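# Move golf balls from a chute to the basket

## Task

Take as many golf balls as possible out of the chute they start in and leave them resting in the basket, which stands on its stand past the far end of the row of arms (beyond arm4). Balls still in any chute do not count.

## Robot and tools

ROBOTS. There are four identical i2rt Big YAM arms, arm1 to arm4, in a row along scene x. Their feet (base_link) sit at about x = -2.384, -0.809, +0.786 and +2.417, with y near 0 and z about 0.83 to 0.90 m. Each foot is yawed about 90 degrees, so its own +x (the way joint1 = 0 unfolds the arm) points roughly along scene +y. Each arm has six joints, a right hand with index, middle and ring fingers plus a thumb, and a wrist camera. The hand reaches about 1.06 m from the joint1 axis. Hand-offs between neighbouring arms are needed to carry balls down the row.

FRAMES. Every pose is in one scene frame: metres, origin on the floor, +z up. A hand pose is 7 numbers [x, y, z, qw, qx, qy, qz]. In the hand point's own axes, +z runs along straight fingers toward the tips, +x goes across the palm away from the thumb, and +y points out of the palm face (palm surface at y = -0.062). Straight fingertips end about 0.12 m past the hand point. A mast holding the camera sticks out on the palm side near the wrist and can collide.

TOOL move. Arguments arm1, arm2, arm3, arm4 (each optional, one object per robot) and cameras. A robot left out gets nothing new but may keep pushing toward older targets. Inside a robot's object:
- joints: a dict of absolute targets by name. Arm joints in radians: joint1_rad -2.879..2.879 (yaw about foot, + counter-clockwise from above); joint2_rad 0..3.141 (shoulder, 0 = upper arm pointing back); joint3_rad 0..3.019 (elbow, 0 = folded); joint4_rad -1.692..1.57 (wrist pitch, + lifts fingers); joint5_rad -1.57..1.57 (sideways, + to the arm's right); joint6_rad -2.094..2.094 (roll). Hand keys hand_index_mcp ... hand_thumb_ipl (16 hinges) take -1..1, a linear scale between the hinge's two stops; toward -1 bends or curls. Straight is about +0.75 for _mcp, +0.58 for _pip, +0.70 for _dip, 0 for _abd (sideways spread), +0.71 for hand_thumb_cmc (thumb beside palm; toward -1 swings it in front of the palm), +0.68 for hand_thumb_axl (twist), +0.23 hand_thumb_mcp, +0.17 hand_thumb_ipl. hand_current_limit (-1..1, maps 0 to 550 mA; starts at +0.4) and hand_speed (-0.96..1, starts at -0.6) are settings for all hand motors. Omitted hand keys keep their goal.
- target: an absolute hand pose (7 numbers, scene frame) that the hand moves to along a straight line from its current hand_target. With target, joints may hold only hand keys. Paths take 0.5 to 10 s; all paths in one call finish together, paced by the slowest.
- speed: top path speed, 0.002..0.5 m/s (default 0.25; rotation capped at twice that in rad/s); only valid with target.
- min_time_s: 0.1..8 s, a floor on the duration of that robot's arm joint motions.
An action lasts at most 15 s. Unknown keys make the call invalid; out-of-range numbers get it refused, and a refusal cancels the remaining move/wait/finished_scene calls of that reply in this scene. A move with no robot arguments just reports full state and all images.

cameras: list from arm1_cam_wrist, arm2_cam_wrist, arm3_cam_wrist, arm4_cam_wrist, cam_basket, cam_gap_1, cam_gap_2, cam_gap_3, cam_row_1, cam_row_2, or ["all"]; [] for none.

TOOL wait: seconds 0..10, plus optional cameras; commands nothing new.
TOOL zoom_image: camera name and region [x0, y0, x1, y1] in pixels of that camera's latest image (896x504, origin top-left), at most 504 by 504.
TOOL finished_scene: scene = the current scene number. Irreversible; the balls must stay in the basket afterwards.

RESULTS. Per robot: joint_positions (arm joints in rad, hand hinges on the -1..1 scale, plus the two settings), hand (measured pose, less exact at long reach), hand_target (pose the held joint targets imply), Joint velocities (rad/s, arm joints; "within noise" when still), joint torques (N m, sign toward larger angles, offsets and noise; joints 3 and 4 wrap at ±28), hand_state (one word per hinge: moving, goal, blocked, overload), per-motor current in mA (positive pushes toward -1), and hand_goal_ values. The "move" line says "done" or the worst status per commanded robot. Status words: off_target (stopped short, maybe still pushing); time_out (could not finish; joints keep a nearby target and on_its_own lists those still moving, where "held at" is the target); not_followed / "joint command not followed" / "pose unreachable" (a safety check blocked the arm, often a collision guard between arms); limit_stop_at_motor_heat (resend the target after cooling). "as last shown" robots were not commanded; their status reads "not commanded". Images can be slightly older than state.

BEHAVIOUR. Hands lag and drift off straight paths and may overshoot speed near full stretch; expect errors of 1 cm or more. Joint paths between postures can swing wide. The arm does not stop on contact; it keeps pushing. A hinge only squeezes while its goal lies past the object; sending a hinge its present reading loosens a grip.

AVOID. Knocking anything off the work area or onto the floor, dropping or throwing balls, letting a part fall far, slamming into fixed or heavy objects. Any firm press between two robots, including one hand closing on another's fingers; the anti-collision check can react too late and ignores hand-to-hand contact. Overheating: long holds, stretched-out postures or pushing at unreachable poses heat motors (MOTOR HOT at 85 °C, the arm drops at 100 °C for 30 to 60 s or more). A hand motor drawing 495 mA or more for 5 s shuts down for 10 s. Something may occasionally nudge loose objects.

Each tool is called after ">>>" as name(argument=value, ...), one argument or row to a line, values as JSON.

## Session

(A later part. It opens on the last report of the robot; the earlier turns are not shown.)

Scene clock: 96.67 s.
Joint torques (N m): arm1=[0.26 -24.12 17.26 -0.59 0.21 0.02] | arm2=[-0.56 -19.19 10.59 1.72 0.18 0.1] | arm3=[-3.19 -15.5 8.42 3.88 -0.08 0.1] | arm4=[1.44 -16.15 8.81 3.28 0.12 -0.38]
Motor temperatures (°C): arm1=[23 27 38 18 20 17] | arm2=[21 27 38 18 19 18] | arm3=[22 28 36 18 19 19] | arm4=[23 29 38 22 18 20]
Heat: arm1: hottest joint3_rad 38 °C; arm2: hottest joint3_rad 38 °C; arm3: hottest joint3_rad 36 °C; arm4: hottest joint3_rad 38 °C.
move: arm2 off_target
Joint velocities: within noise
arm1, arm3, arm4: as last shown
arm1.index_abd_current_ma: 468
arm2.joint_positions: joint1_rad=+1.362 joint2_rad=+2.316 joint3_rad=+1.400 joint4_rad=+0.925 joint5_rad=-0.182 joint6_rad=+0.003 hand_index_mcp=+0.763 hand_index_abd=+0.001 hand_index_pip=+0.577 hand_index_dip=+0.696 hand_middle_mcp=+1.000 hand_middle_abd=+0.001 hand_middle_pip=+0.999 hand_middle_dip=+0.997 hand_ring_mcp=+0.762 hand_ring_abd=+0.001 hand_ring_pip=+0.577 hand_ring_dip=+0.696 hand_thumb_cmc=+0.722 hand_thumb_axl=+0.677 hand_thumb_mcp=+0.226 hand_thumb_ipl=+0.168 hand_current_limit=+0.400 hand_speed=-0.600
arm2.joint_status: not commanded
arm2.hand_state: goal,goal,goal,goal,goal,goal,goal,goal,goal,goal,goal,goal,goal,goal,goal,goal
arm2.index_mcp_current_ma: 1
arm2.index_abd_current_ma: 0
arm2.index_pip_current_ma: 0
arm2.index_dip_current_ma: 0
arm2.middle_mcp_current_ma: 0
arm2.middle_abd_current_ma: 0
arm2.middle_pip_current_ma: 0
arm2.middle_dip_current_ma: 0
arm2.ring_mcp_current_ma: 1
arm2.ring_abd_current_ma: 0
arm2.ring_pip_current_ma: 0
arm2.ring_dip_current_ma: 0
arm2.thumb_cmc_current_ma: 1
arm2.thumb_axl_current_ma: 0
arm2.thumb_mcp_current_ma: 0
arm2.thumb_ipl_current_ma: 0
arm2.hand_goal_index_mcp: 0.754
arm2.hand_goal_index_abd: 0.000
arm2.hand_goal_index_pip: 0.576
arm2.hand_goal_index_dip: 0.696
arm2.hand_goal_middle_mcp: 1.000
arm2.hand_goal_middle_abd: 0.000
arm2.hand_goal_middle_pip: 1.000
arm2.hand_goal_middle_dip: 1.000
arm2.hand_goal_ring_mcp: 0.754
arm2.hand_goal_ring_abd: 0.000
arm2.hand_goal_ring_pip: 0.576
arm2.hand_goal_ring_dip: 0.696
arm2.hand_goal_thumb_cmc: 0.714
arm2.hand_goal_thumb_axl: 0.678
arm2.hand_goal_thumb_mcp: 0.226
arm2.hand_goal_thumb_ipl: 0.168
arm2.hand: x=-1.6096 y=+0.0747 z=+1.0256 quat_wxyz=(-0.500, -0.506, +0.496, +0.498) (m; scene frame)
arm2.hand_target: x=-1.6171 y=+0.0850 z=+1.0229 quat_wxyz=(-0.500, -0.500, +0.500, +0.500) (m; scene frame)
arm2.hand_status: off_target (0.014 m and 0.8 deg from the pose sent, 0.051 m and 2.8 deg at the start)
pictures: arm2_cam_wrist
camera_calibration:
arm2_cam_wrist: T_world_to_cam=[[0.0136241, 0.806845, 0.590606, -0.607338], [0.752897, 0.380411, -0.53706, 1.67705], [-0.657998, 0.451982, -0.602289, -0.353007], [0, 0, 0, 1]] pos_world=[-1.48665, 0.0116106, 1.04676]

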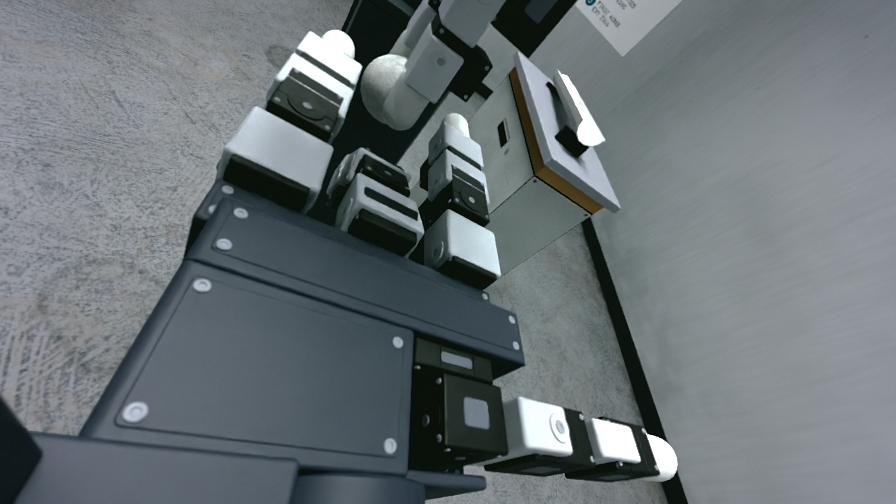

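>>> move(
  arm2={"joints": {"hand_index_abd": -0.45, "hand_ring_abd": 0.46}},
)

>>> move(
  arm1={"joints": {"hand_index_abd": 0.18, "hand_middle_abd": -0.15}},
  arm2={"joints": {"hand_current_limit": 0.7}},
)

>>> move(
  arm1={"target": [-1.71, -0.026, 1.16, 0, 1, 0, 0.02], "speed": 0.12},
  cameras=["arm2_cam_wrist"],
)

Scene clock: 98.50 s.
Joint torques (N m): arm1=[0.26 -24.35 17.26 -0.59 0.21 0.02] | arm2=[-0.67 -19.08 10.56 1.74 0.19 0.09] | arm3=[-3.19 -15.5 8.42 3.88 -0.08 0.1] | arm4=[1.38 -16.09 8.84 3.26 0.12 -0.39]
Motor temperatures (°C): arm1=[23 27 38 18 20 17] | arm2=[21 27 38 18 19 18] | arm3=[22 28 36 18 19 19] | arm4=[23 29 38 22 18 20]
Heat: arm1: hottest joint3_rad 38 °C; arm2: hottest joint3_rad 38 °C; arm3: hottest joint3_rad 36 °C; arm4: hottest joint3_rad 38 °C.
move: arm2 off_target
Joint velocities: within noise
arm1, arm3, arm4: as last shown
arm1.joint_positions: joint1_rad=-1.685 joint2_rad=+2.191 joint3_rad=+2.390 joint4_rad=-1.688 joint5_rad=+0.015 joint6_rad=+1.532 hand_index_mcp=+0.742 hand_index_abd=+0.083 hand_index_pip=+0.568 hand_index_dip=+0.693 hand_middle_mcp=+0.771 hand_middle_abd=-0.066 hand_middle_pip=+0.585 hand_middle_dip=+0.700 hand_ring_mcp=-0.464 hand_ring_abd=+0.000 hand_ring_pip=-0.736 hand_ring_dip=+0.703 hand_thumb_cmc=+0.715 hand_thumb_axl=+0.677 hand_thumb_mcp=-0.471 hand_thumb_ipl=+0.168 hand_current_limit=+0.700 hand_speed=-0.600
arm1.index_mcp_current_ma: -3
arm1.index_abd_current_ma: 467
arm1.index_pip_current_ma: -1
arm1.middle_mcp_current_ma: 6
arm1.middle_pip_current_ma: 1
arm1.hand: x=-1.7112 y=-0.0287 z=+1.0495 quat_wxyz=(+0.005, +0.999, +0.007, +0.034) (m; scene frame)
arm1.hand_target: x=-1.7018 y=-0.0260 z=+1.0695 quat_wxyz=(+0.007, +0.998, +0.007, +0.057) (m; scene frame)
arm2.joint_positions: joint1_rad=+1.362 joint2_rad=+2.316 joint3_rad=+1.400 joint4_rad=+0.925 joint5_rad=-0.182 joint6_rad=+0.003 hand_index_mcp=+0.763 hand_index_abd=-0.172 hand_index_pip=+0.577 hand_index_dip=+0.696 hand_middle_mcp=+1.000 hand_middle_abd=+0.001 hand_middle_pip=+0.999 hand_middle_dip=+0.997 hand_ring_mcp=+0.763 hand_ring_abd=+0.161 hand_ring_pip=+0.578 hand_ring_dip=+0.696 hand_thumb_cmc=+0.722 hand_thumb_axl=+0.677 hand_thumb_mcp=+0.226 hand_thumb_ipl=+0.168 hand_current_limit=+0.400 hand_speed=-0.600
arm2.joint_status: hand_index_abd off_target (ended at -0.172, target -0.450); hand_ring_abd off_target (ended at +0.161, target +0.460)
arm2.hand_state: goal,blocked,goal,goal,goal,goal,goal,goal,goal,blocked,goal,goal,goal,goal,goal,goal
arm2.index_mcp_current_ma: 1
arm2.index_abd_current_ma: 385
arm2.index_pip_current_ma: 0
arm2.index_dip_current_ma: 0
arm2.middle_mcp_current_ma: 0
arm2.middle_abd_current_ma: 0
arm2.middle_pip_current_ma: 0
arm2.middle_dip_current_ma: 0
arm2.ring_mcp_current_ma: 2
arm2.ring_abd_current_ma: -385
arm2.ring_pip_current_ma: 0
arm2.ring_dip_current_ma: 0
arm2.thumb_cmc_current_ma: 1
arm2.thumb_axl_current_ma: 0
arm2.thumb_mcp_current_ma: 0
arm2.thumb_ipl_current_ma: 0
arm2.hand_goal_index_mcp: 0.754
arm2.hand_goal_index_abd: -0.450
arm2.hand_goal_index_pip: 0.576
arm2.hand_goal_index_dip: 0.696
arm2.hand_goal_middle_mcp: 1.000
arm2.hand_goal_middle_abd: 0.000
arm2.hand_goal_middle_pip: 1.000
arm2.hand_goal_middle_dip: 1.000
arm2.hand_goal_ring_mcp: 0.754
arm2.hand_goal_ring_abd: 0.460
arm2.hand_goal_ring_pip: 0.576
arm2.hand_goal_ring_dip: 0.696
arm2.hand_goal_thumb_cmc: 0.714
arm2.hand_goal_thumb_axl: 0.678
arm2.hand_goal_thumb_mcp: 0.226
arm2.hand_goal_thumb_ipl: 0.168
arm2.hand: x=-1.6096 y=+0.0746 z=+1.0255 quat_wxyz=(-0.500, -0.506, +0.496, +0.498) (m; scene frame)
arm2.hand_target: x=-1.6171 y=+0.0851 z=+1.0229 quat_wxyz=(-0.500, -0.500, +0.500, +0.500) (m; scene frame)
arm2.hand_status: not commanded
pictures: none

Scene clock: 99.13 s.
Joint torques (N m): arm1=[0.26 -24.35 17.26 -0.62 0.19 0.01] | arm2=[-0.73 -19.37 10.52 1.92 0.19 0.09] | arm3=[-3.19 -15.56 8.42 3.86 -0.09 0.09] | arm4=[1.44 -16.09 8.84 3.32 0.12 -0.38]
Motor temperatures (°C): arm1=[23 27 38 18 20 17] | arm2=[21 27 38 18 19 18] | arm3=[22 28 36 18 19 19] | arm4=[23 29 38 22 18 20]
Heat: arm1: hottest joint3_rad 38 °C; arm2: hottest joint3_rad 38 °C; arm3: hottest joint3_rad 36 °C; arm4: hottest joint3_rad 38 °C.
move: arm1 done; arm2 done
Joint velocities: within noise
arm1.joint_positions: joint1_rad=-1.685 joint2_rad=+2.191 joint3_rad=+2.390 joint4_rad=-1.688 joint5_rad=+0.015 joint6_rad=+1.532 hand_index_mcp=+0.750 hand_index_abd=+0.176 hand_index_pip=+0.572 hand_index_dip=+0.693 hand_middle_mcp=+0.755 hand_middle_abd=-0.146 hand_middle_pip=+0.578 hand_middle_dip=+0.699 hand_ring_mcp=-0.464 hand_ring_abd=+0.000 hand_ring_pip=-0.736 hand_ring_dip=+0.703 hand_thumb_cmc=+0.715 hand_thumb_axl=+0.677 hand_thumb_mcp=-0.471 hand_thumb_ipl=+0.168 hand_current_limit=+0.700 hand_speed=-0.600
arm1.joint_status: all done
arm1.hand_state: goal,goal,goal,goal,goal,goal,goal,goal,goal,goal,goal,goal,goal,goal,overload,goal
arm1.index_mcp_current_ma: 0
arm1.index_abd_current_ma: 0
arm1.index_pip_current_ma: 0
arm1.index_dip_current_ma: 0
arm1.middle_mcp_current_ma: 0
arm1.middle_abd_current_ma: 0
arm1.middle_pip_current_ma: 0
arm1.middle_dip_current_ma: 0
arm1.ring_mcp_current_ma: 5
arm1.ring_abd_current_ma: 0
arm1.ring_pip_current_ma: 0
arm1.ring_dip_current_ma: 0
arm1.thumb_cmc_current_ma: 0
arm1.thumb_axl_current_ma: 0
arm1.thumb_mcp_current_ma: 0
arm1.thumb_ipl_current_ma: 0
arm1.hand_goal_index_mcp: 0.754
arm1.hand_goal_index_abd: 0.180
arm1.hand_goal_index_pip: 0.576
arm1.hand_goal_index_dip: 0.696
arm1.hand_goal_middle_mcp: 0.754
arm1.hand_goal_middle_abd: -0.150
arm1.hand_goal_middle_pip: 0.576
arm1.hand_goal_middle_dip: 0.696
arm1.hand_goal_ring_mcp: -0.480
arm1.hand_goal_ring_abd: 0.000
arm1.hand_goal_ring_pip: -0.740
arm1.hand_goal_ring_dip: 0.700
arm1.hand_goal_thumb_cmc: 0.714
arm1.hand_goal_thumb_axl: 0.678
arm1.hand_goal_thumb_mcp: 0.226
arm1.hand_goal_thumb_ipl: 0.168
arm1.hand: x=-1.7112 y=-0.0288 z=+1.0495 quat_wxyz=(+0.005, +0.999, +0.007, +0.034) (m; scene frame)
arm1.hand_target: x=-1.7018 y=-0.0260 z=+1.0695 quat_wxyz=(+0.007, +0.998, +0.007, +0.057) (m; scene frame)
arm1.hand_status: not commanded
arm2.joint_positions: joint1_rad=+1.362 joint2_rad=+2.319 joint3_rad=+1.400 joint4_rad=+0.921 joint5_rad=-0.182 joint6_rad=+0.003 hand_index_mcp=+0.766 hand_index_abd=-0.172 hand_index_pip=+0.579 hand_index_dip=+0.696 hand_middle_mcp=+1.000 hand_middle_abd=+0.001 hand_middle_pip=+0.999 hand_middle_dip=+0.997 hand_ring_mcp=+0.765 hand_ring_abd=+0.163 hand_ring_pip=+0.579 hand_ring_dip=+0.696 hand_thumb_cmc=+0.722 hand_thumb_axl=+0.677 hand_thumb_mcp=+0.226 hand_thumb_ipl=+0.168 hand_current_limit=+0.700 hand_speed=-0.600
arm2.joint_status: all done
arm2.hand_state: goal,blocked,goal,goal,goal,goal,goal,goal,goal,blocked,goal,goal,goal,goal,goal,goal
arm2.index_mcp_current_ma: 2
arm2.index_abd_current_ma: 467
arm2.index_pip_current_ma: 0
arm2.index_dip_current_ma: 0
arm2.middle_mcp_current_ma: 0
arm2.middle_abd_current_ma: 0
arm2.middle_pip_current_ma: 0
arm2.middle_dip_current_ma: 0
arm2.ring_mcp_current_ma: 2
arm2.ring_abd_current_ma: -467
arm2.ring_pip_current_ma: 0
arm2.ring_dip_current_ma: 0
arm2.thumb_cmc_current_ma: 1
arm2.thumb_axl_current_ma: 0
arm2.thumb_mcp_current_ma: 0
arm2.thumb_ipl_current_ma: 0
arm2.hand_goal_index_mcp: 0.754
arm2.hand_goal_index_abd: -0.450
arm2.hand_goal_index_pip: 0.576
arm2.hand_goal_index_dip: 0.696
arm2.hand_goal_middle_mcp: 1.000
arm2.hand_goal_middle_abd: 0.000
arm2.hand_goal_middle_pip: 1.000
arm2.hand_goal_middle_dip: 1.000
arm2.hand_goal_ring_mcp: 0.754
arm2.hand_goal_ring_abd: 0.460
arm2.hand_goal_ring_pip: 0.576
arm2.hand_goal_ring_dip: 0.696
arm2.hand_goal_thumb_cmc: 0.714
arm2.hand_goal_thumb_axl: 0.678
arm2.hand_goal_thumb_mcp: 0.226
arm2.hand_goal_thumb_ipl: 0.168
arm2.hand: x=-1.6100 y=+0.0747 z=+1.0227 quat_wxyz=(-0.499, -0.507, +0.498, +0.496) (m; scene frame)
arm2.hand_target: x=-1.6171 y=+0.0851 z=+1.0231 quat_wxyz=(-0.500, -0.500, +0.500, +0.500) (m; scene frame)
arm2.hand_status: not commanded
arm3, arm4: as last shown
pictures: none

Scene clock: 100.50 s.
Joint torques (N m): arm1=[0.62 -24.88 16.03 -0.27 0.24 -0.21] | arm2=[-0.73 -19.49 10.55 1.89 0.18 0.1] | arm3=[-3.19 -15.5 8.42 3.88 -0.08 0.09] | arm4=[1.44 -16.09 8.84 3.28 0.11 -0.38]
Motor temperatures (°C): arm1=[23 27 38 18 20 17] | arm2=[21 27 38 18 19 18] | arm3=[22 28 36 18 19 19] | arm4=[23 29 38 22 18 20]
Heat: arm1: hottest joint3_rad 38 °C; arm2: hottest joint3_rad 38 °C; arm3: hottest joint3_rad 36 °C; arm4: hottest joint3_rad 38 °C.
move: arm1 off_target
Joint velocities: within noise
arm1.joint_positions: joint1_rad=-1.680 joint2_rad=+2.100 joint3_rad=+2.439 joint4_rad=-1.688 joint5_rad=+0.039 joint6_rad=+1.524 hand_index_mcp=+0.750 hand_index_abd=+0.177 hand_index_pip=+0.573 hand_index_dip=+0.693 hand_middle_mcp=+0.755 hand_middle_abd=-0.146 hand_middle_pip=+0.578 hand_middle_dip=+0.699 hand_ring_mcp=-0.465 hand_ring_abd=+0.000 hand_ring_pip=-0.737 hand_ring_dip=+0.703 hand_thumb_cmc=+0.715 hand_thumb_axl=+0.677 hand_thumb_mcp=-0.471 hand_thumb_ipl=+0.168 hand_current_limit=+0.700 hand_speed=-0.600
arm1.joint_status: not commanded
arm1.hand_state: goal,goal,goal,goal,goal,goal,goal,goal,goal,goal,goal,goal,goal,goal,overload,goal
arm1.index_mcp_current_ma: 0
arm1.index_abd_current_ma: 0
arm1.index_pip_current_ma: 0
arm1.index_dip_current_ma: 0
arm1.middle_mcp_current_ma: 0
arm1.middle_abd_current_ma: 0
arm1.middle_pip_current_ma: 0
arm1.middle_dip_current_ma: 0
arm1.ring_mcp_current_ma: 5
arm1.ring_abd_current_ma: 0
arm1.ring_pip_current_ma: 0
arm1.ring_dip_current_ma: 0
arm1.thumb_cmc_current_ma: 0
arm1.thumb_axl_current_ma: 0
arm1.thumb_mcp_current_ma: 0
arm1.thumb_ipl_current_ma: 0
arm1.hand_goal_index_mcp: 0.754
arm1.hand_goal_index_abd: 0.180
arm1.hand_goal_index_pip: 0.576
arm1.hand_goal_index_dip: 0.696
arm1.hand_goal_middle_mcp: 0.754
arm1.hand_goal_middle_abd: -0.150
arm1.hand_goal_middle_pip: 0.576
arm1.hand_goal_middle_dip: 0.696
arm1.hand_goal_ring_mcp: -0.480
arm1.hand_goal_ring_abd: 0.000
arm1.hand_goal_ring_pip: -0.740
arm1.hand_goal_ring_dip: 0.700
arm1.hand_goal_thumb_cmc: 0.714
arm1.hand_goal_thumb_axl: 0.678
arm1.hand_goal_thumb_mcp: 0.226
arm1.hand_goal_thumb_ipl: 0.168
arm1.hand: x=-1.7148 y=-0.0297 z=+1.1305 quat_wxyz=(+0.019, +0.994, +0.012, +0.104) (m; scene frame)
arm1.hand_target: x=-1.7119 y=-0.0259 z=+1.1592 quat_wxyz=(+0.022, +0.991, +0.021, +0.130) (m; scene frame)
arm1.hand_status: off_target (0.030 m and 10.0 deg from the pose sent, 0.111 m and 1.8 deg at the start; a joint's target at an end of its range on 40 of 41 steps)
arm2, arm3, arm4: as last shown
arm2.index_abd_current_ma: 468
pictures: arm2_cam_wrist
camera_calibration:
arm2_cam_wrist: T_world_to_cam=[[0.00960282, 0.807751, 0.589446, -0.611007], [0.75621, 0.37982, -0.532808, 1.6768], [-0.654259, 0.450861, -0.607182, -0.343893], [0, 0, 0, 1]] pos_world=[-1.48714, 0.0117079, 1.04476]

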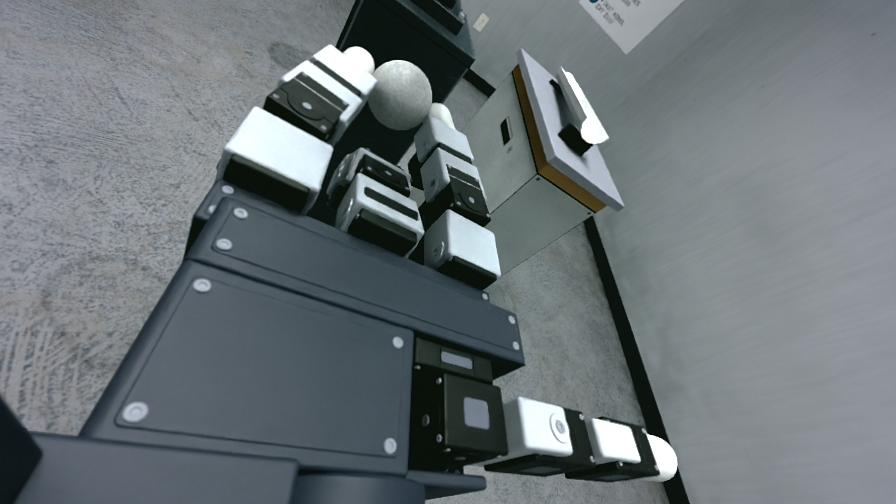

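>>> move(
  arm1={"joints": {"joint1_rad": -0.196, "joint2_rad": 1.463, "joint3_rad": 1.501, "joint4_rad": -1.571, "joint5_rad": -0.109, "joint6_rad": 0.78, "hand_ring_mcp": 1, "hand_ring_pip": 1, "hand_ring_dip": 1, "hand_index_abd": 0.136, "hand_middle_abd": -0.136, "hand_current_limit": 0.4}, "min_time_s": 6.5},
  arm2={"joints": {"joint1_rad": 0, "joint2_rad": 1.46, "joint3_rad": 1.5, "joint4_rad": -1.5, "joint5_rad": 0, "joint6_rad": 0}, "min_time_s": 6.5},
)

>>> move(
  arm1={"target": [-2.3595, 0.590, 1.0, -0.0689, 0.3962, 0.9141, 0.0491], "speed": 0.12},
  arm2={"joints": {"joint1_rad": -1.5, "joint2_rad": 1.75, "joint3_rad": 1.9, "joint4_rad": -1.6, "joint5_rad": 0, "joint6_rad": 1.53}, "min_time_s": 6},
  cameras=["arm1_cam_wrist"],
)

>>> zoom_image(
  camera="arm1_cam_wrist",
  region=[300, 0, 600, 200],
)

Scene clock: 110.20 s.
Joint torques (N m): arm1=[-0.15 -15.5 10.24 0.55 -0.14 -0.17] | arm2=[-0.38 -13.57 13.38 -0.36 0.23 0.06] | arm3=[-3.19 -15.5 8.42 3.88 -0.08 0.1] | arm4=[1.38 -16.03 8.83 3.28 0.12 -0.39]
Motor temperatures (°C): arm1=[23 28 38 18 20 17] | arm2=[21 28 38 18 19 18] | arm3=[22 29 36 18 19 19] | arm4=[23 29 39 22 18 20]
Heat: arm1: hottest joint3_rad 38 °C; arm2: hottest joint3_rad 38 °C; arm3: hottest joint3_rad 36 °C; arm4: hottest joint3_rad 39 °C.
move: arm1 done; arm2 done
Joint velocities: within noise
arm1.joint_positions: joint1_rad=-0.196 joint2_rad=+1.483 joint3_rad=+1.508 joint4_rad=-1.588 joint5_rad=-0.109 joint6_rad=+0.793 hand_index_mcp=+0.751 hand_index_abd=+0.139 hand_index_pip=+0.573 hand_index_dip=+0.693 hand_middle_mcp=+0.754 hand_middle_abd=-0.137 hand_middle_pip=+0.578 hand_middle_dip=+0.698 hand_ring_mcp=+0.990 hand_ring_abd=+0.000 hand_ring_pip=+0.993 hand_ring_dip=+0.998 hand_thumb_cmc=+0.715 hand_thumb_axl=+0.677 hand_thumb_mcp=-0.471 hand_thumb_ipl=+0.168 hand_current_limit=+0.400 hand_speed=-0.600
arm1.joint_status: all done
arm1.hand_state: goal,goal,goal,goal,goal,goal,goal,goal,goal,goal,goal,goal,goal,goal,overload,goal
arm1.index_mcp_current_ma: 0
arm1.index_abd_current_ma: 0
arm1.index_pip_current_ma: 0
arm1.index_dip_current_ma: 0
arm1.middle_mcp_current_ma: 0
arm1.middle_abd_current_ma: 0
arm1.middle_pip_current_ma: 0
arm1.middle_dip_current_ma: 0
arm1.ring_mcp_current_ma: -2
arm1.ring_abd_current_ma: 0
arm1.ring_pip_current_ma: -1
arm1.ring_dip_current_ma: 0
arm1.thumb_cmc_current_ma: 0
arm1.thumb_axl_current_ma: 0
arm1.thumb_mcp_current_ma: 0
arm1.thumb_ipl_current_ma: 0
arm1.hand_goal_index_mcp: 0.754
arm1.hand_goal_index_abd: 0.136
arm1.hand_goal_index_pip: 0.576
arm1.hand_goal_index_dip: 0.696
arm1.hand_goal_middle_mcp: 0.754
arm1.hand_goal_middle_abd: -0.136
arm1.hand_goal_middle_pip: 0.576
arm1.hand_goal_middle_dip: 0.696
arm1.hand_goal_ring_mcp: 1.000
arm1.hand_goal_ring_abd: 0.000
arm1.hand_goal_ring_pip: 1.000
arm1.hand_goal_ring_dip: 1.000
arm1.hand_goal_thumb_cmc: 0.714
arm1.hand_goal_thumb_axl: 0.678
arm1.hand_goal_thumb_mcp: 0.226
arm1.hand_goal_thumb_ipl: 0.168
arm1.hand: x=-2.2722 y=+0.5509 z=+1.1028 quat_wxyz=(-0.060, +0.433, +0.899, -0.014) (m; scene frame)
arm1.hand_target: x=-2.2728 y=+0.5515 z=+1.1095 quat_wxyz=(-0.065, +0.427, +0.902, +0.000) (m; scene frame)
arm1.hand_status: not commanded
arm2.joint_positions: joint1_rad=+0.007 joint2_rad=+1.478 joint3_rad=+1.454 joint4_rad=-1.490 joint5_rad=-0.001 joint6_rad=+0.003 hand_index_mcp=+0.759 hand_index_abd=-0.172 hand_index_pip=+0.579 hand_index_dip=+0.696 hand_middle_mcp=+0.997 hand_middle_abd=+0.001 hand_middle_pip=+0.999 hand_middle_dip=+0.997 hand_ring_mcp=+0.753 hand_ring_abd=+0.163 hand_ring_pip=+0.577 hand_ring_dip=+0.696 hand_thumb_cmc=+0.717 hand_thumb_axl=+0.677 hand_thumb_mcp=+0.224 hand_thumb_ipl=+0.168 hand_current_limit=+0.700 hand_speed=-0.600
arm2.joint_status: all done
arm2.hand_state: goal,blocked,goal,goal,goal,goal,goal,goal,goal,blocked,goal,goal,goal,goal,goal,goal
arm2.index_mcp_current_ma: 0
arm2.index_abd_current_ma: 467
arm2.index_pip_current_ma: 0
arm2.index_dip_current_ma: 0
arm2.middle_mcp_current_ma: 0
arm2.middle_abd_current_ma: 0
arm2.middle_pip_current_ma: 0
arm2.middle_dip_current_ma: 0
arm2.ring_mcp_current_ma: 0
arm2.ring_abd_current_ma: -467
arm2.ring_pip_current_ma: 0
arm2.ring_dip_current_ma: 0
arm2.thumb_cmc_current_ma: 0
arm2.thumb_axl_current_ma: 0
arm2.thumb_mcp_current_ma: 0
arm2.thumb_ipl_current_ma: 0
arm2.hand_goal_index_mcp: 0.754
arm2.hand_goal_index_abd: -0.450
arm2.hand_goal_index_pip: 0.576
arm2.hand_goal_index_dip: 0.696
arm2.hand_goal_middle_mcp: 1.000
arm2.hand_goal_middle_abd: 0.000
arm2.hand_goal_middle_pip: 1.000
arm2.hand_goal_middle_dip: 1.000
arm2.hand_goal_ring_mcp: 0.754
arm2.hand_goal_ring_abd: 0.460
arm2.hand_goal_ring_pip: 0.576
arm2.hand_goal_ring_dip: 0.696
arm2.hand_goal_thumb_cmc: 0.714
arm2.hand_goal_thumb_axl: 0.678
arm2.hand_goal_thumb_mcp: 0.226
arm2.hand_goal_thumb_ipl: 0.168
arm2.hand: x=-0.8129 y=+0.4803 z=+1.1554 quat_wxyz=(+0.005, -0.021, +0.999, +0.033) (m; scene frame)
arm2.hand_target: x=-0.8102 y=+0.4859 z=+1.1858 quat_wxyz=(+0.005, -0.020, +0.998, +0.059) (m; scene frame)
arm2.hand_status: not commanded
arm3, arm4: as last shown
pictures: none

Scene clock: 116.47 s.
Joint torques (N m): arm1=[0.03 -13.68 10.51 0.79 -0.02 0.11] | arm2=[-0.03 -14.45 13.6 -0.38 0.13 0.16] | arm3=[-3.19 -15.56 8.42 3.88 -0.08 0.09] | arm4=[1.38 -16.15 8.85 3.26 0.11 -0.39]
Motor temperatures (°C): arm1=[23 28 39 18 20 18] | arm2=[21 27 38 18 19 18] | arm3=[22 30 36 18 19 19] | arm4=[23 29 39 22 18 20]
Heat: arm1: hottest joint3_rad 39 °C; arm2: hottest joint3_rad 38 °C; arm3: hottest joint3_rad 36 °C; arm4: hottest joint3_rad 39 °C.
move: arm1 moving; arm2 done
Joint velocities: within noise
arm1.joint_positions: joint1_rad=+0.002 joint2_rad=+1.515 joint3_rad=+1.254 joint4_rad=-1.171 joint5_rad=-0.062 joint6_rad=+0.904 hand_index_mcp=+0.751 hand_index_abd=+0.139 hand_index_pip=+0.573 hand_index_dip=+0.693 hand_middle_mcp=+0.754 hand_middle_abd=-0.137 hand_middle_pip=+0.578 hand_middle_dip=+0.698 hand_ring_mcp=+0.990 hand_ring_abd=+0.000 hand_ring_pip=+0.993 hand_ring_dip=+0.998 hand_thumb_cmc=+0.715 hand_thumb_axl=+0.677 hand_thumb_mcp=-0.471 hand_thumb_ipl=+0.168 hand_current_limit=+0.400 hand_speed=-0.600
arm1.joint_status: not commanded
arm1.hand_state: goal,goal,goal,goal,goal,goal,goal,goal,goal,goal,goal,goal,goal,goal,overload,goal
arm1.index_mcp_current_ma: 0
arm1.index_abd_current_ma: 0
arm1.index_pip_current_ma: 0
arm1.index_dip_current_ma: 0
arm1.middle_mcp_current_ma: 0
arm1.middle_abd_current_ma: 0
arm1.middle_pip_current_ma: 0
arm1.middle_dip_current_ma: 0
arm1.ring_mcp_current_ma: -2
arm1.ring_abd_current_ma: 0
arm1.ring_pip_current_ma: -1
arm1.ring_dip_current_ma: 0
arm1.thumb_cmc_current_ma: 0
arm1.thumb_axl_current_ma: 0
arm1.thumb_mcp_current_ma: 0
arm1.thumb_ipl_current_ma: 0
arm1.hand_goal_index_mcp: 0.754
arm1.hand_goal_index_abd: 0.136
arm1.hand_goal_index_pip: 0.576
arm1.hand_goal_index_dip: 0.696
arm1.hand_goal_middle_mcp: 0.754
arm1.hand_goal_middle_abd: -0.136
arm1.hand_goal_middle_pip: 0.576
arm1.hand_goal_middle_dip: 0.696
arm1.hand_goal_ring_mcp: 1.000
arm1.hand_goal_ring_abd: 0.000
arm1.hand_goal_ring_pip: 1.000
arm1.hand_goal_ring_dip: 1.000
arm1.hand_goal_thumb_cmc: 0.714
arm1.hand_goal_thumb_axl: 0.678
arm1.hand_goal_thumb_mcp: 0.226
arm1.hand_goal_thumb_ipl: 0.168
arm1.hand: x=-2.3588 y=+0.5879 z=+1.0038 quat_wxyz=(-0.068, +0.392, +0.916, +0.047) (m; scene frame)
arm1.hand_target: x=-2.3595 y=+0.5899 z=+1.0000 quat_wxyz=(-0.069, +0.396, +0.914, +0.049) (m; scene frame)
arm1.hand_status: moving (0.004 m and 0.7 deg from the pose sent, 0.140 m and 8.6 deg at the start)
arm2.joint_positions: joint1_rad=-1.498 joint2_rad=+1.733 joint3_rad=+1.852 joint4_rad=-1.590 joint5_rad=-0.001 joint6_rad=+1.519 hand_index_mcp=+0.756 hand_index_abd=-0.172 hand_index_pip=+0.579 hand_index_dip=+0.696 hand_middle_mcp=+0.996 hand_middle_abd=+0.001 hand_middle_pip=+0.999 hand_middle_dip=+0.997 hand_ring_mcp=+0.752 hand_ring_abd=+0.163 hand_ring_pip=+0.577 hand_ring_dip=+0.696 hand_thumb_cmc=+0.716 hand_thumb_axl=+0.677 hand_thumb_mcp=+0.224 hand_thumb_ipl=+0.168 hand_current_limit=+0.700 hand_speed=-0.600
arm2.joint_status: all done
arm2.hand_state: goal,blocked,goal,goal,goal,goal,goal,goal,goal,blocked,goal,goal,goal,goal,goal,goal
arm2.index_mcp_current_ma: 0
arm2.index_abd_current_ma: 467
arm2.index_pip_current_ma: 0
arm2.index_dip_current_ma: 0
arm2.middle_mcp_current_ma: 0
arm2.middle_abd_current_ma: 0
arm2.middle_pip_current_ma: 0
arm2.middle_dip_current_ma: 0
arm2.ring_mcp_current_ma: 0
arm2.ring_abd_current_ma: -467
arm2.ring_pip_current_ma: 0
arm2.ring_dip_current_ma: 0
arm2.thumb_cmc_current_ma: 0
arm2.thumb_axl_current_ma: 0
arm2.thumb_mcp_current_ma: 0
arm2.thumb_ipl_current_ma: 0
arm2.hand_goal_index_mcp: 0.754
arm2.hand_goal_index_abd: -0.450
arm2.hand_goal_index_pip: 0.576
arm2.hand_goal_index_dip: 0.696
arm2.hand_goal_middle_mcp: 1.000
arm2.hand_goal_middle_abd: 0.000
arm2.hand_goal_middle_pip: 1.000
arm2.hand_goal_middle_dip: 1.000
arm2.hand_goal_ring_mcp: 0.754
arm2.hand_goal_ring_abd: 0.460
arm2.hand_goal_ring_pip: 0.576
arm2.hand_goal_ring_dip: 0.696
arm2.hand_goal_thumb_cmc: 0.714
arm2.hand_goal_thumb_axl: 0.678
arm2.hand_goal_thumb_mcp: 0.226
arm2.hand_goal_thumb_ipl: 0.168
arm2.hand: x=-0.2706 y=-0.0822 z=+1.1856 quat_wxyz=(-0.006, +0.995, +0.081, +0.057) (m; scene frame)
arm2.hand_target: x=-0.2619 y=-0.0822 z=+1.1953 quat_wxyz=(-0.006, +0.995, +0.075, +0.067) (m; scene frame)
arm2.hand_status: not commanded
arm3, arm4: as last shown
pictures: arm1_cam_wrist
camera_calibration:
arm1_cam_wrist: T_world_to_cam=[[0.979083, -0.140366, -0.147287, 2.5785], [-0.0180349, -0.780935, 0.624352, -0.254086], [-0.202659, -0.608636, -0.767132, 0.773304], [0, 0, 0, 1]] pos_world=[-2.37243, 0.634168, 1.13164]

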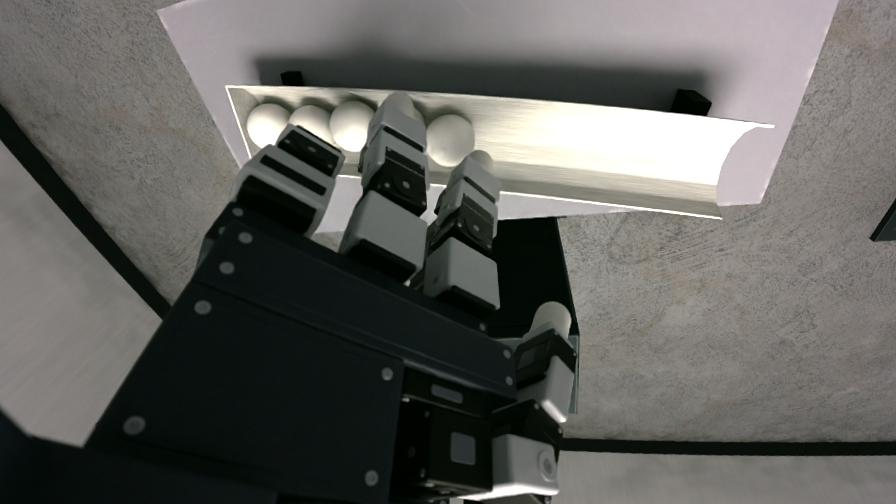

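Scaled by 1.680 from the camera's 896x504 image, which has a finer 1280x720 frame.

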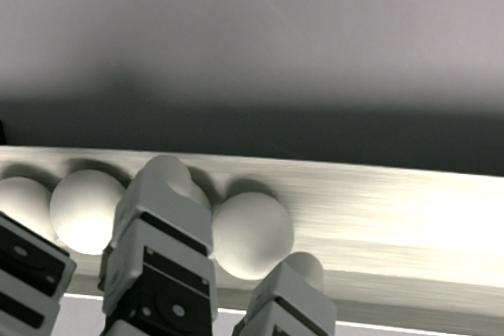

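>>> zoom_image(
  camera="arm1_cam_wrist",
  region=[210, 60, 500, 210],
)

>>> move(
  arm2={"target": [-0.135, -0.122, 1.115, 0, 1, 0, 0.02], "speed": 0.1},
  arm1={"joints": {"joint1_rad": -0.196, "joint2_rad": 1.463, "joint3_rad": 1.501, "joint4_rad": -1.571, "joint5_rad": -0.109, "joint6_rad": 0.78}, "min_time_s": 3},
  cameras=["arm1_cam_wrist", "cam_gap_1"],
)

>>> zoom_image(
  camera="arm1_cam_wrist",
  region=[150, 0, 500, 120],
)

Scaled by 1.738 from the camera's 896x504 image, which has a finer 1280x720 frame.

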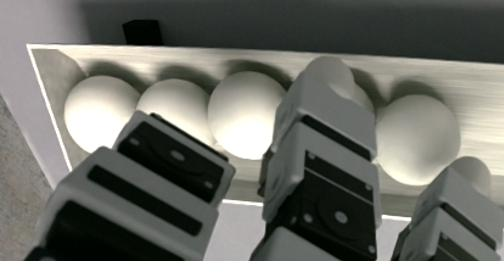

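Scene clock: 123.57 s.
Joint torques (N m): arm1=[-0.62 -15.21 16.69 -0.8 -0.23 -0.15] | arm2=[-0.32 -20.89 13.23 -0.55 0.25 0.17] | arm3=[-3.19 -15.5 8.42 3.88 -0.08 0.09] | arm4=[1.49 -16.09 8.84 3.28 0.11 -0.38]
Motor temperatures (°C): arm1=[23 28 39 18 20 18] | arm2=[21 28 39 18 19 18] | arm3=[22 31 37 18 19 19] | arm4=[23 30 40 22 18 20]
Heat: arm1: hottest joint3_rad 39 °C; arm2: hottest joint3_rad 39 °C; arm3: hottest joint3_rad 37 °C; arm4: hottest joint3_rad 40 °C.
move: arm1 done; arm2 off_target
Joint velocities: within noise
arm1.joint_positions: joint1_rad=-0.190 joint2_rad=+1.481 joint3_rad=+1.438 joint4_rad=-1.558 joint5_rad=-0.107 joint6_rad=+0.793 hand_index_mcp=+0.751 hand_index_abd=+0.139 hand_index_pip=+0.573 hand_index_dip=+0.693 hand_middle_mcp=+0.754 hand_middle_abd=-0.137 hand_middle_pip=+0.578 hand_middle_dip=+0.698 hand_ring_mcp=+0.990 hand_ring_abd=+0.000 hand_ring_pip=+0.993 hand_ring_dip=+0.998 hand_thumb_cmc=+0.715 hand_thumb_axl=+0.677 hand_thumb_mcp=-0.471 hand_thumb_ipl=+0.168 hand_current_limit=+0.400 hand_speed=-0.600
arm1.joint_status: all done
arm1.hand_state: goal,goal,goal,goal,goal,goal,goal,goal,goal,goal,goal,goal,goal,goal,overload,goal
arm1.index_mcp_current_ma: 0
arm1.index_abd_current_ma: 0
arm1.index_pip_current_ma: 0
arm1.index_dip_current_ma: 0
arm1.middle_mcp_current_ma: 0
arm1.middle_abd_current_ma: 0
arm1.middle_pip_current_ma: 0
arm1.middle_dip_current_ma: 0
arm1.ring_mcp_current_ma: -2
arm1.ring_abd_current_ma: 0
arm1.ring_pip_current_ma: -1
arm1.ring_dip_current_ma: 0
arm1.thumb_cmc_current_ma: 0
arm1.thumb_axl_current_ma: 0
arm1.thumb_mcp_current_ma: 0
arm1.thumb_ipl_current_ma: 0
arm1.hand_goal_index_mcp: 0.754
arm1.hand_goal_index_abd: 0.136
arm1.hand_goal_index_pip: 0.576
arm1.hand_goal_index_dip: 0.696
arm1.hand_goal_middle_mcp: 0.754
arm1.hand_goal_middle_abd: -0.136
arm1.hand_goal_middle_pip: 0.576
arm1.hand_goal_middle_dip: 0.696
arm1.hand_goal_ring_mcp: 1.000
arm1.hand_goal_ring_abd: 0.000
arm1.hand_goal_ring_pip: 1.000
arm1.hand_goal_ring_dip: 1.000
arm1.hand_goal_thumb_cmc: 0.714
arm1.hand_goal_thumb_axl: 0.678
arm1.hand_goal_thumb_mcp: 0.226
arm1.hand_goal_thumb_ipl: 0.168
arm1.hand: x=-2.2761 y=+0.5409 z=+1.0751 quat_wxyz=(-0.052, +0.431, +0.900, -0.032) (m; scene frame)
arm1.hand_target: x=-2.2727 y=+0.5516 z=+1.1098 quat_wxyz=(-0.065, +0.427, +0.902, +0.000) (m; scene frame)
arm1.hand_status: not commanded
arm2.joint_positions: joint1_rad=-1.567 joint2_rad=+2.220 joint3_rad=+2.389 joint4_rad=-1.699 joint5_rad=+0.012 joint6_rad=+1.585 hand_index_mcp=+0.756 hand_index_abd=-0.172 hand_index_pip=+0.579 hand_index_dip=+0.696 hand_middle_mcp=+0.996 hand_middle_abd=+0.001 hand_middle_pip=+0.999 hand_middle_dip=+0.997 hand_ring_mcp=+0.752 hand_ring_abd=+0.163 hand_ring_pip=+0.577 hand_ring_dip=+0.696 hand_thumb_cmc=+0.716 hand_thumb_axl=+0.677 hand_thumb_mcp=+0.223 hand_thumb_ipl=+0.168 hand_current_limit=+0.700 hand_speed=-0.600
arm2.joint_status: not commanded
arm2.hand_state: goal,blocked,goal,goal,goal,goal,goal,goal,goal,blocked,goal,goal,goal,goal,goal,goal
arm2.index_mcp_current_ma: 0
arm2.index_abd_current_ma: 468
arm2.index_pip_current_ma: 0
arm2.index_dip_current_ma: 0
arm2.middle_mcp_current_ma: 0
arm2.middle_abd_current_ma: 0
arm2.middle_pip_current_ma: 0
arm2.middle_dip_current_ma: 0
arm2.ring_mcp_current_ma: 0
arm2.ring_abd_current_ma: -467
arm2.ring_pip_current_ma: 0
arm2.ring_dip_current_ma: 0
arm2.thumb_cmc_current_ma: 0
arm2.thumb_axl_current_ma: 0
arm2.thumb_mcp_current_ma: 0
arm2.thumb_ipl_current_ma: 0
arm2.hand_goal_index_mcp: 0.754
arm2.hand_goal_index_abd: -0.450
arm2.hand_goal_index_pip: 0.576
arm2.hand_goal_index_dip: 0.696
arm2.hand_goal_middle_mcp: 1.000
arm2.hand_goal_middle_abd: 0.000
arm2.hand_goal_middle_pip: 1.000
arm2.hand_goal_middle_dip: 1.000
arm2.hand_goal_ring_mcp: 0.754
arm2.hand_goal_ring_abd: 0.460
arm2.hand_goal_ring_pip: 0.576
arm2.hand_goal_ring_dip: 0.696
arm2.hand_goal_thumb_cmc: 0.714
arm2.hand_goal_thumb_axl: 0.678
arm2.hand_goal_thumb_mcp: 0.226
arm2.hand_goal_thumb_ipl: 0.168
arm2.hand: x=-0.1410 y=-0.1142 z=+1.1046 quat_wxyz=(+0.001, +1.000, +0.013, +0.027) (m; scene frame)
arm2.hand_target: x=-0.1360 y=-0.1220 z=+1.1144 quat_wxyz=(+0.002, +0.999, +0.004, +0.039) (m; scene frame)
arm2.hand_status: off_target (0.014 m and 1.7 deg from the pose sent, 0.158 m and 10.2 deg at the start; a joint's target at an end of its range on 56 of 95 steps)
arm3.joint_positions: joint1_rad=+1.448 joint2_rad=+1.994 joint3_rad=+1.004 joint4_rad=+0.909 joint5_rad=-0.113 joint6_rad=-0.005 hand_index_mcp=+0.762 hand_index_abd=+0.001 hand_index_pip=+0.577 hand_index_dip=+0.696 hand_middle_mcp=+1.000 hand_middle_abd=+0.001 hand_middle_pip=+0.999 hand_middle_dip=+0.997 hand_ring_mcp=+0.762 hand_ring_abd=+0.001 hand_ring_pip=+0.577 hand_ring_dip=+0.696 hand_thumb_cmc=+0.722 hand_thumb_axl=+0.677 hand_thumb_mcp=+0.226 hand_thumb_ipl=+0.168 hand_current_limit=+0.400 hand_speed=-0.600
arm3.joint_status: not commanded
arm3.hand_state: goal,goal,goal,goal,goal,goal,goal,goal,goal,goal,goal,goal,goal,goal,goal,goal
arm3.index_mcp_current_ma: 21
arm3.index_abd_current_ma: 1
arm3.index_pip_current_ma: 1
arm3.index_dip_current_ma: 0
arm3.middle_mcp_current_ma: 0
arm3.middle_abd_current_ma: 1
arm3.middle_pip_current_ma: -2
arm3.middle_dip_current_ma: -5
arm3.ring_mcp_current_ma: 21
arm3.ring_abd_current_ma: 1
arm3.ring_pip_current_ma: 1
arm3.ring_dip_current_ma: 0
arm3.thumb_cmc_current_ma: 19
arm3.thumb_axl_current_ma: -1
arm3.thumb_mcp_current_ma: 0
arm3.thumb_ipl_current_ma: 0
arm3.hand_goal_index_mcp: 0.754
arm3.hand_goal_index_abd: 0.000
arm3.hand_goal_index_pip: 0.576
arm3.hand_goal_index_dip: 0.696
arm3.hand_goal_middle_mcp: 1.000
arm3.hand_goal_middle_abd: 0.000
arm3.hand_goal_middle_pip: 1.000
arm3.hand_goal_middle_dip: 1.000
arm3.hand_goal_ring_mcp: 0.754
arm3.hand_goal_ring_abd: 0.000
arm3.hand_goal_ring_pip: 0.576
arm3.hand_goal_ring_dip: 0.696
arm3.hand_goal_thumb_cmc: 0.714
arm3.hand_goal_thumb_axl: 0.678
arm3.hand_goal_thumb_mcp: 0.226
arm3.hand_goal_thumb_ipl: 0.168
arm3.hand: x=+0.0866 y=-0.0213 z=+1.0260 quat_wxyz=(-0.483, -0.523, +0.514, +0.479) (m; scene frame)
arm3.hand_target: x=+0.0818 y=-0.0104 z=+1.0598 quat_wxyz=(-0.500, -0.500, +0.500, +0.500) (m; scene frame)
arm3.hand_status: not commanded
arm4.joint_positions: joint1_rad=+1.748 joint2_rad=+2.110 joint3_rad=+0.999 joint4_rad=+1.035 joint5_rad=+0.213 joint6_rad=+0.012 hand_index_mcp=+0.763 hand_index_abd=+0.000 hand_index_pip=+0.577 hand_index_dip=+0.696 hand_middle_mcp=+1.000 hand_middle_abd=+0.000 hand_middle_pip=+0.999 hand_middle_dip=+0.997 hand_ring_mcp=+0.763 hand_ring_abd=+0.000 hand_ring_pip=+0.577 hand_ring_dip=+0.696 hand_thumb_cmc=+0.721 hand_thumb_axl=+0.677 hand_thumb_mcp=+0.225 hand_thumb_ipl=+0.168 hand_current_limit=+0.400 hand_speed=-0.600
arm4.joint_status: not commanded
arm4.hand_state: goal,goal,goal,goal,goal,goal,goal,goal,goal,goal,goal,goal,goal,goal,goal,goal
arm4.index_mcp_current_ma: 11
arm4.index_abd_current_ma: 0
arm4.index_pip_current_ma: 0
arm4.index_dip_current_ma: 0
arm4.middle_mcp_current_ma: 0
arm4.middle_abd_current_ma: 0
arm4.middle_pip_current_ma: -1
arm4.middle_dip_current_ma: -2
arm4.ring_mcp_current_ma: 12
arm4.ring_abd_current_ma: 0
arm4.ring_pip_current_ma: 0
arm4.ring_dip_current_ma: 0
arm4.thumb_cmc_current_ma: 8
arm4.thumb_axl_current_ma: 0
arm4.thumb_mcp_current_ma: 0
arm4.thumb_ipl_current_ma: 0
arm4.hand_goal_index_mcp: 0.754
arm4.hand_goal_index_abd: 0.000
arm4.hand_goal_index_pip: 0.576
arm4.hand_goal_index_dip: 0.696
arm4.hand_goal_middle_mcp: 1.000
arm4.hand_goal_middle_abd: 0.000
arm4.hand_goal_middle_pip: 1.000
arm4.hand_goal_middle_dip: 1.000
arm4.hand_goal_ring_mcp: 0.754
arm4.hand_goal_ring_abd: 0.000
arm4.hand_goal_ring_pip: 0.576
arm4.hand_goal_ring_dip: 0.696
arm4.hand_goal_thumb_cmc: 0.714
arm4.hand_goal_thumb_axl: 0.678
arm4.hand_goal_thumb_mcp: 0.226
arm4.hand_goal_thumb_ipl: 0.168
arm4.hand: x=+1.7312 y=-0.0207 z=+1.0411 quat_wxyz=(-0.480, -0.516, +0.519, +0.484) (m; scene frame)
arm4.hand_target: x=+1.7219 y=-0.0296 z=+1.0699 quat_wxyz=(-0.500, -0.500, +0.500, +0.500) (m; scene frame)
arm4.hand_status: not commanded
pictures: arm1_cam_wrist, cam_gap_1
camera_calibration:
arm1_cam_wrist: T_world_to_cam=[[0.958432, -0.239304, -0.155376, 2.51661], [-0.0466168, -0.668584, 0.742174, -0.586356], [-0.281488, -0.70408, -0.651948, 0.564536], [0, 0, 0, 1]] pos_world=[-2.28042, 0.607686, 1.19425]

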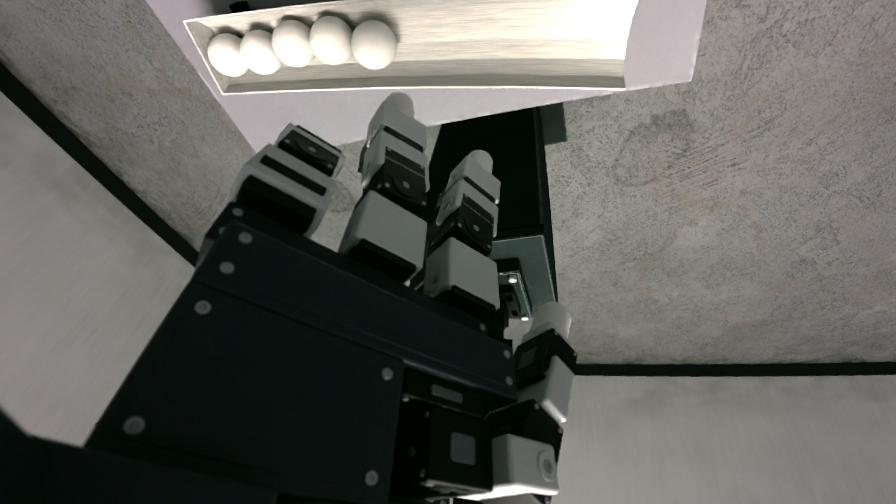

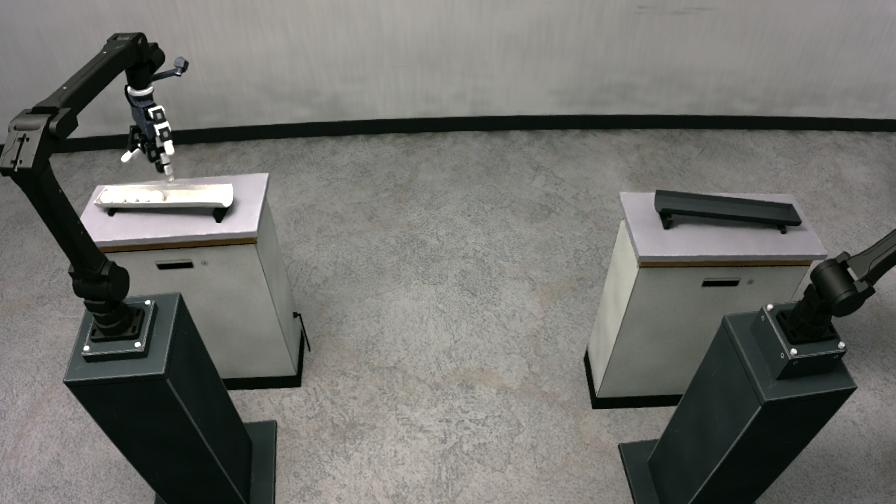

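Scaled by 1.440 from the camera's 896x504 image, which has a finer 1280x720 frame.

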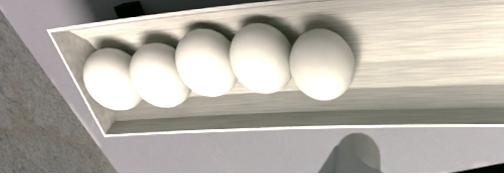

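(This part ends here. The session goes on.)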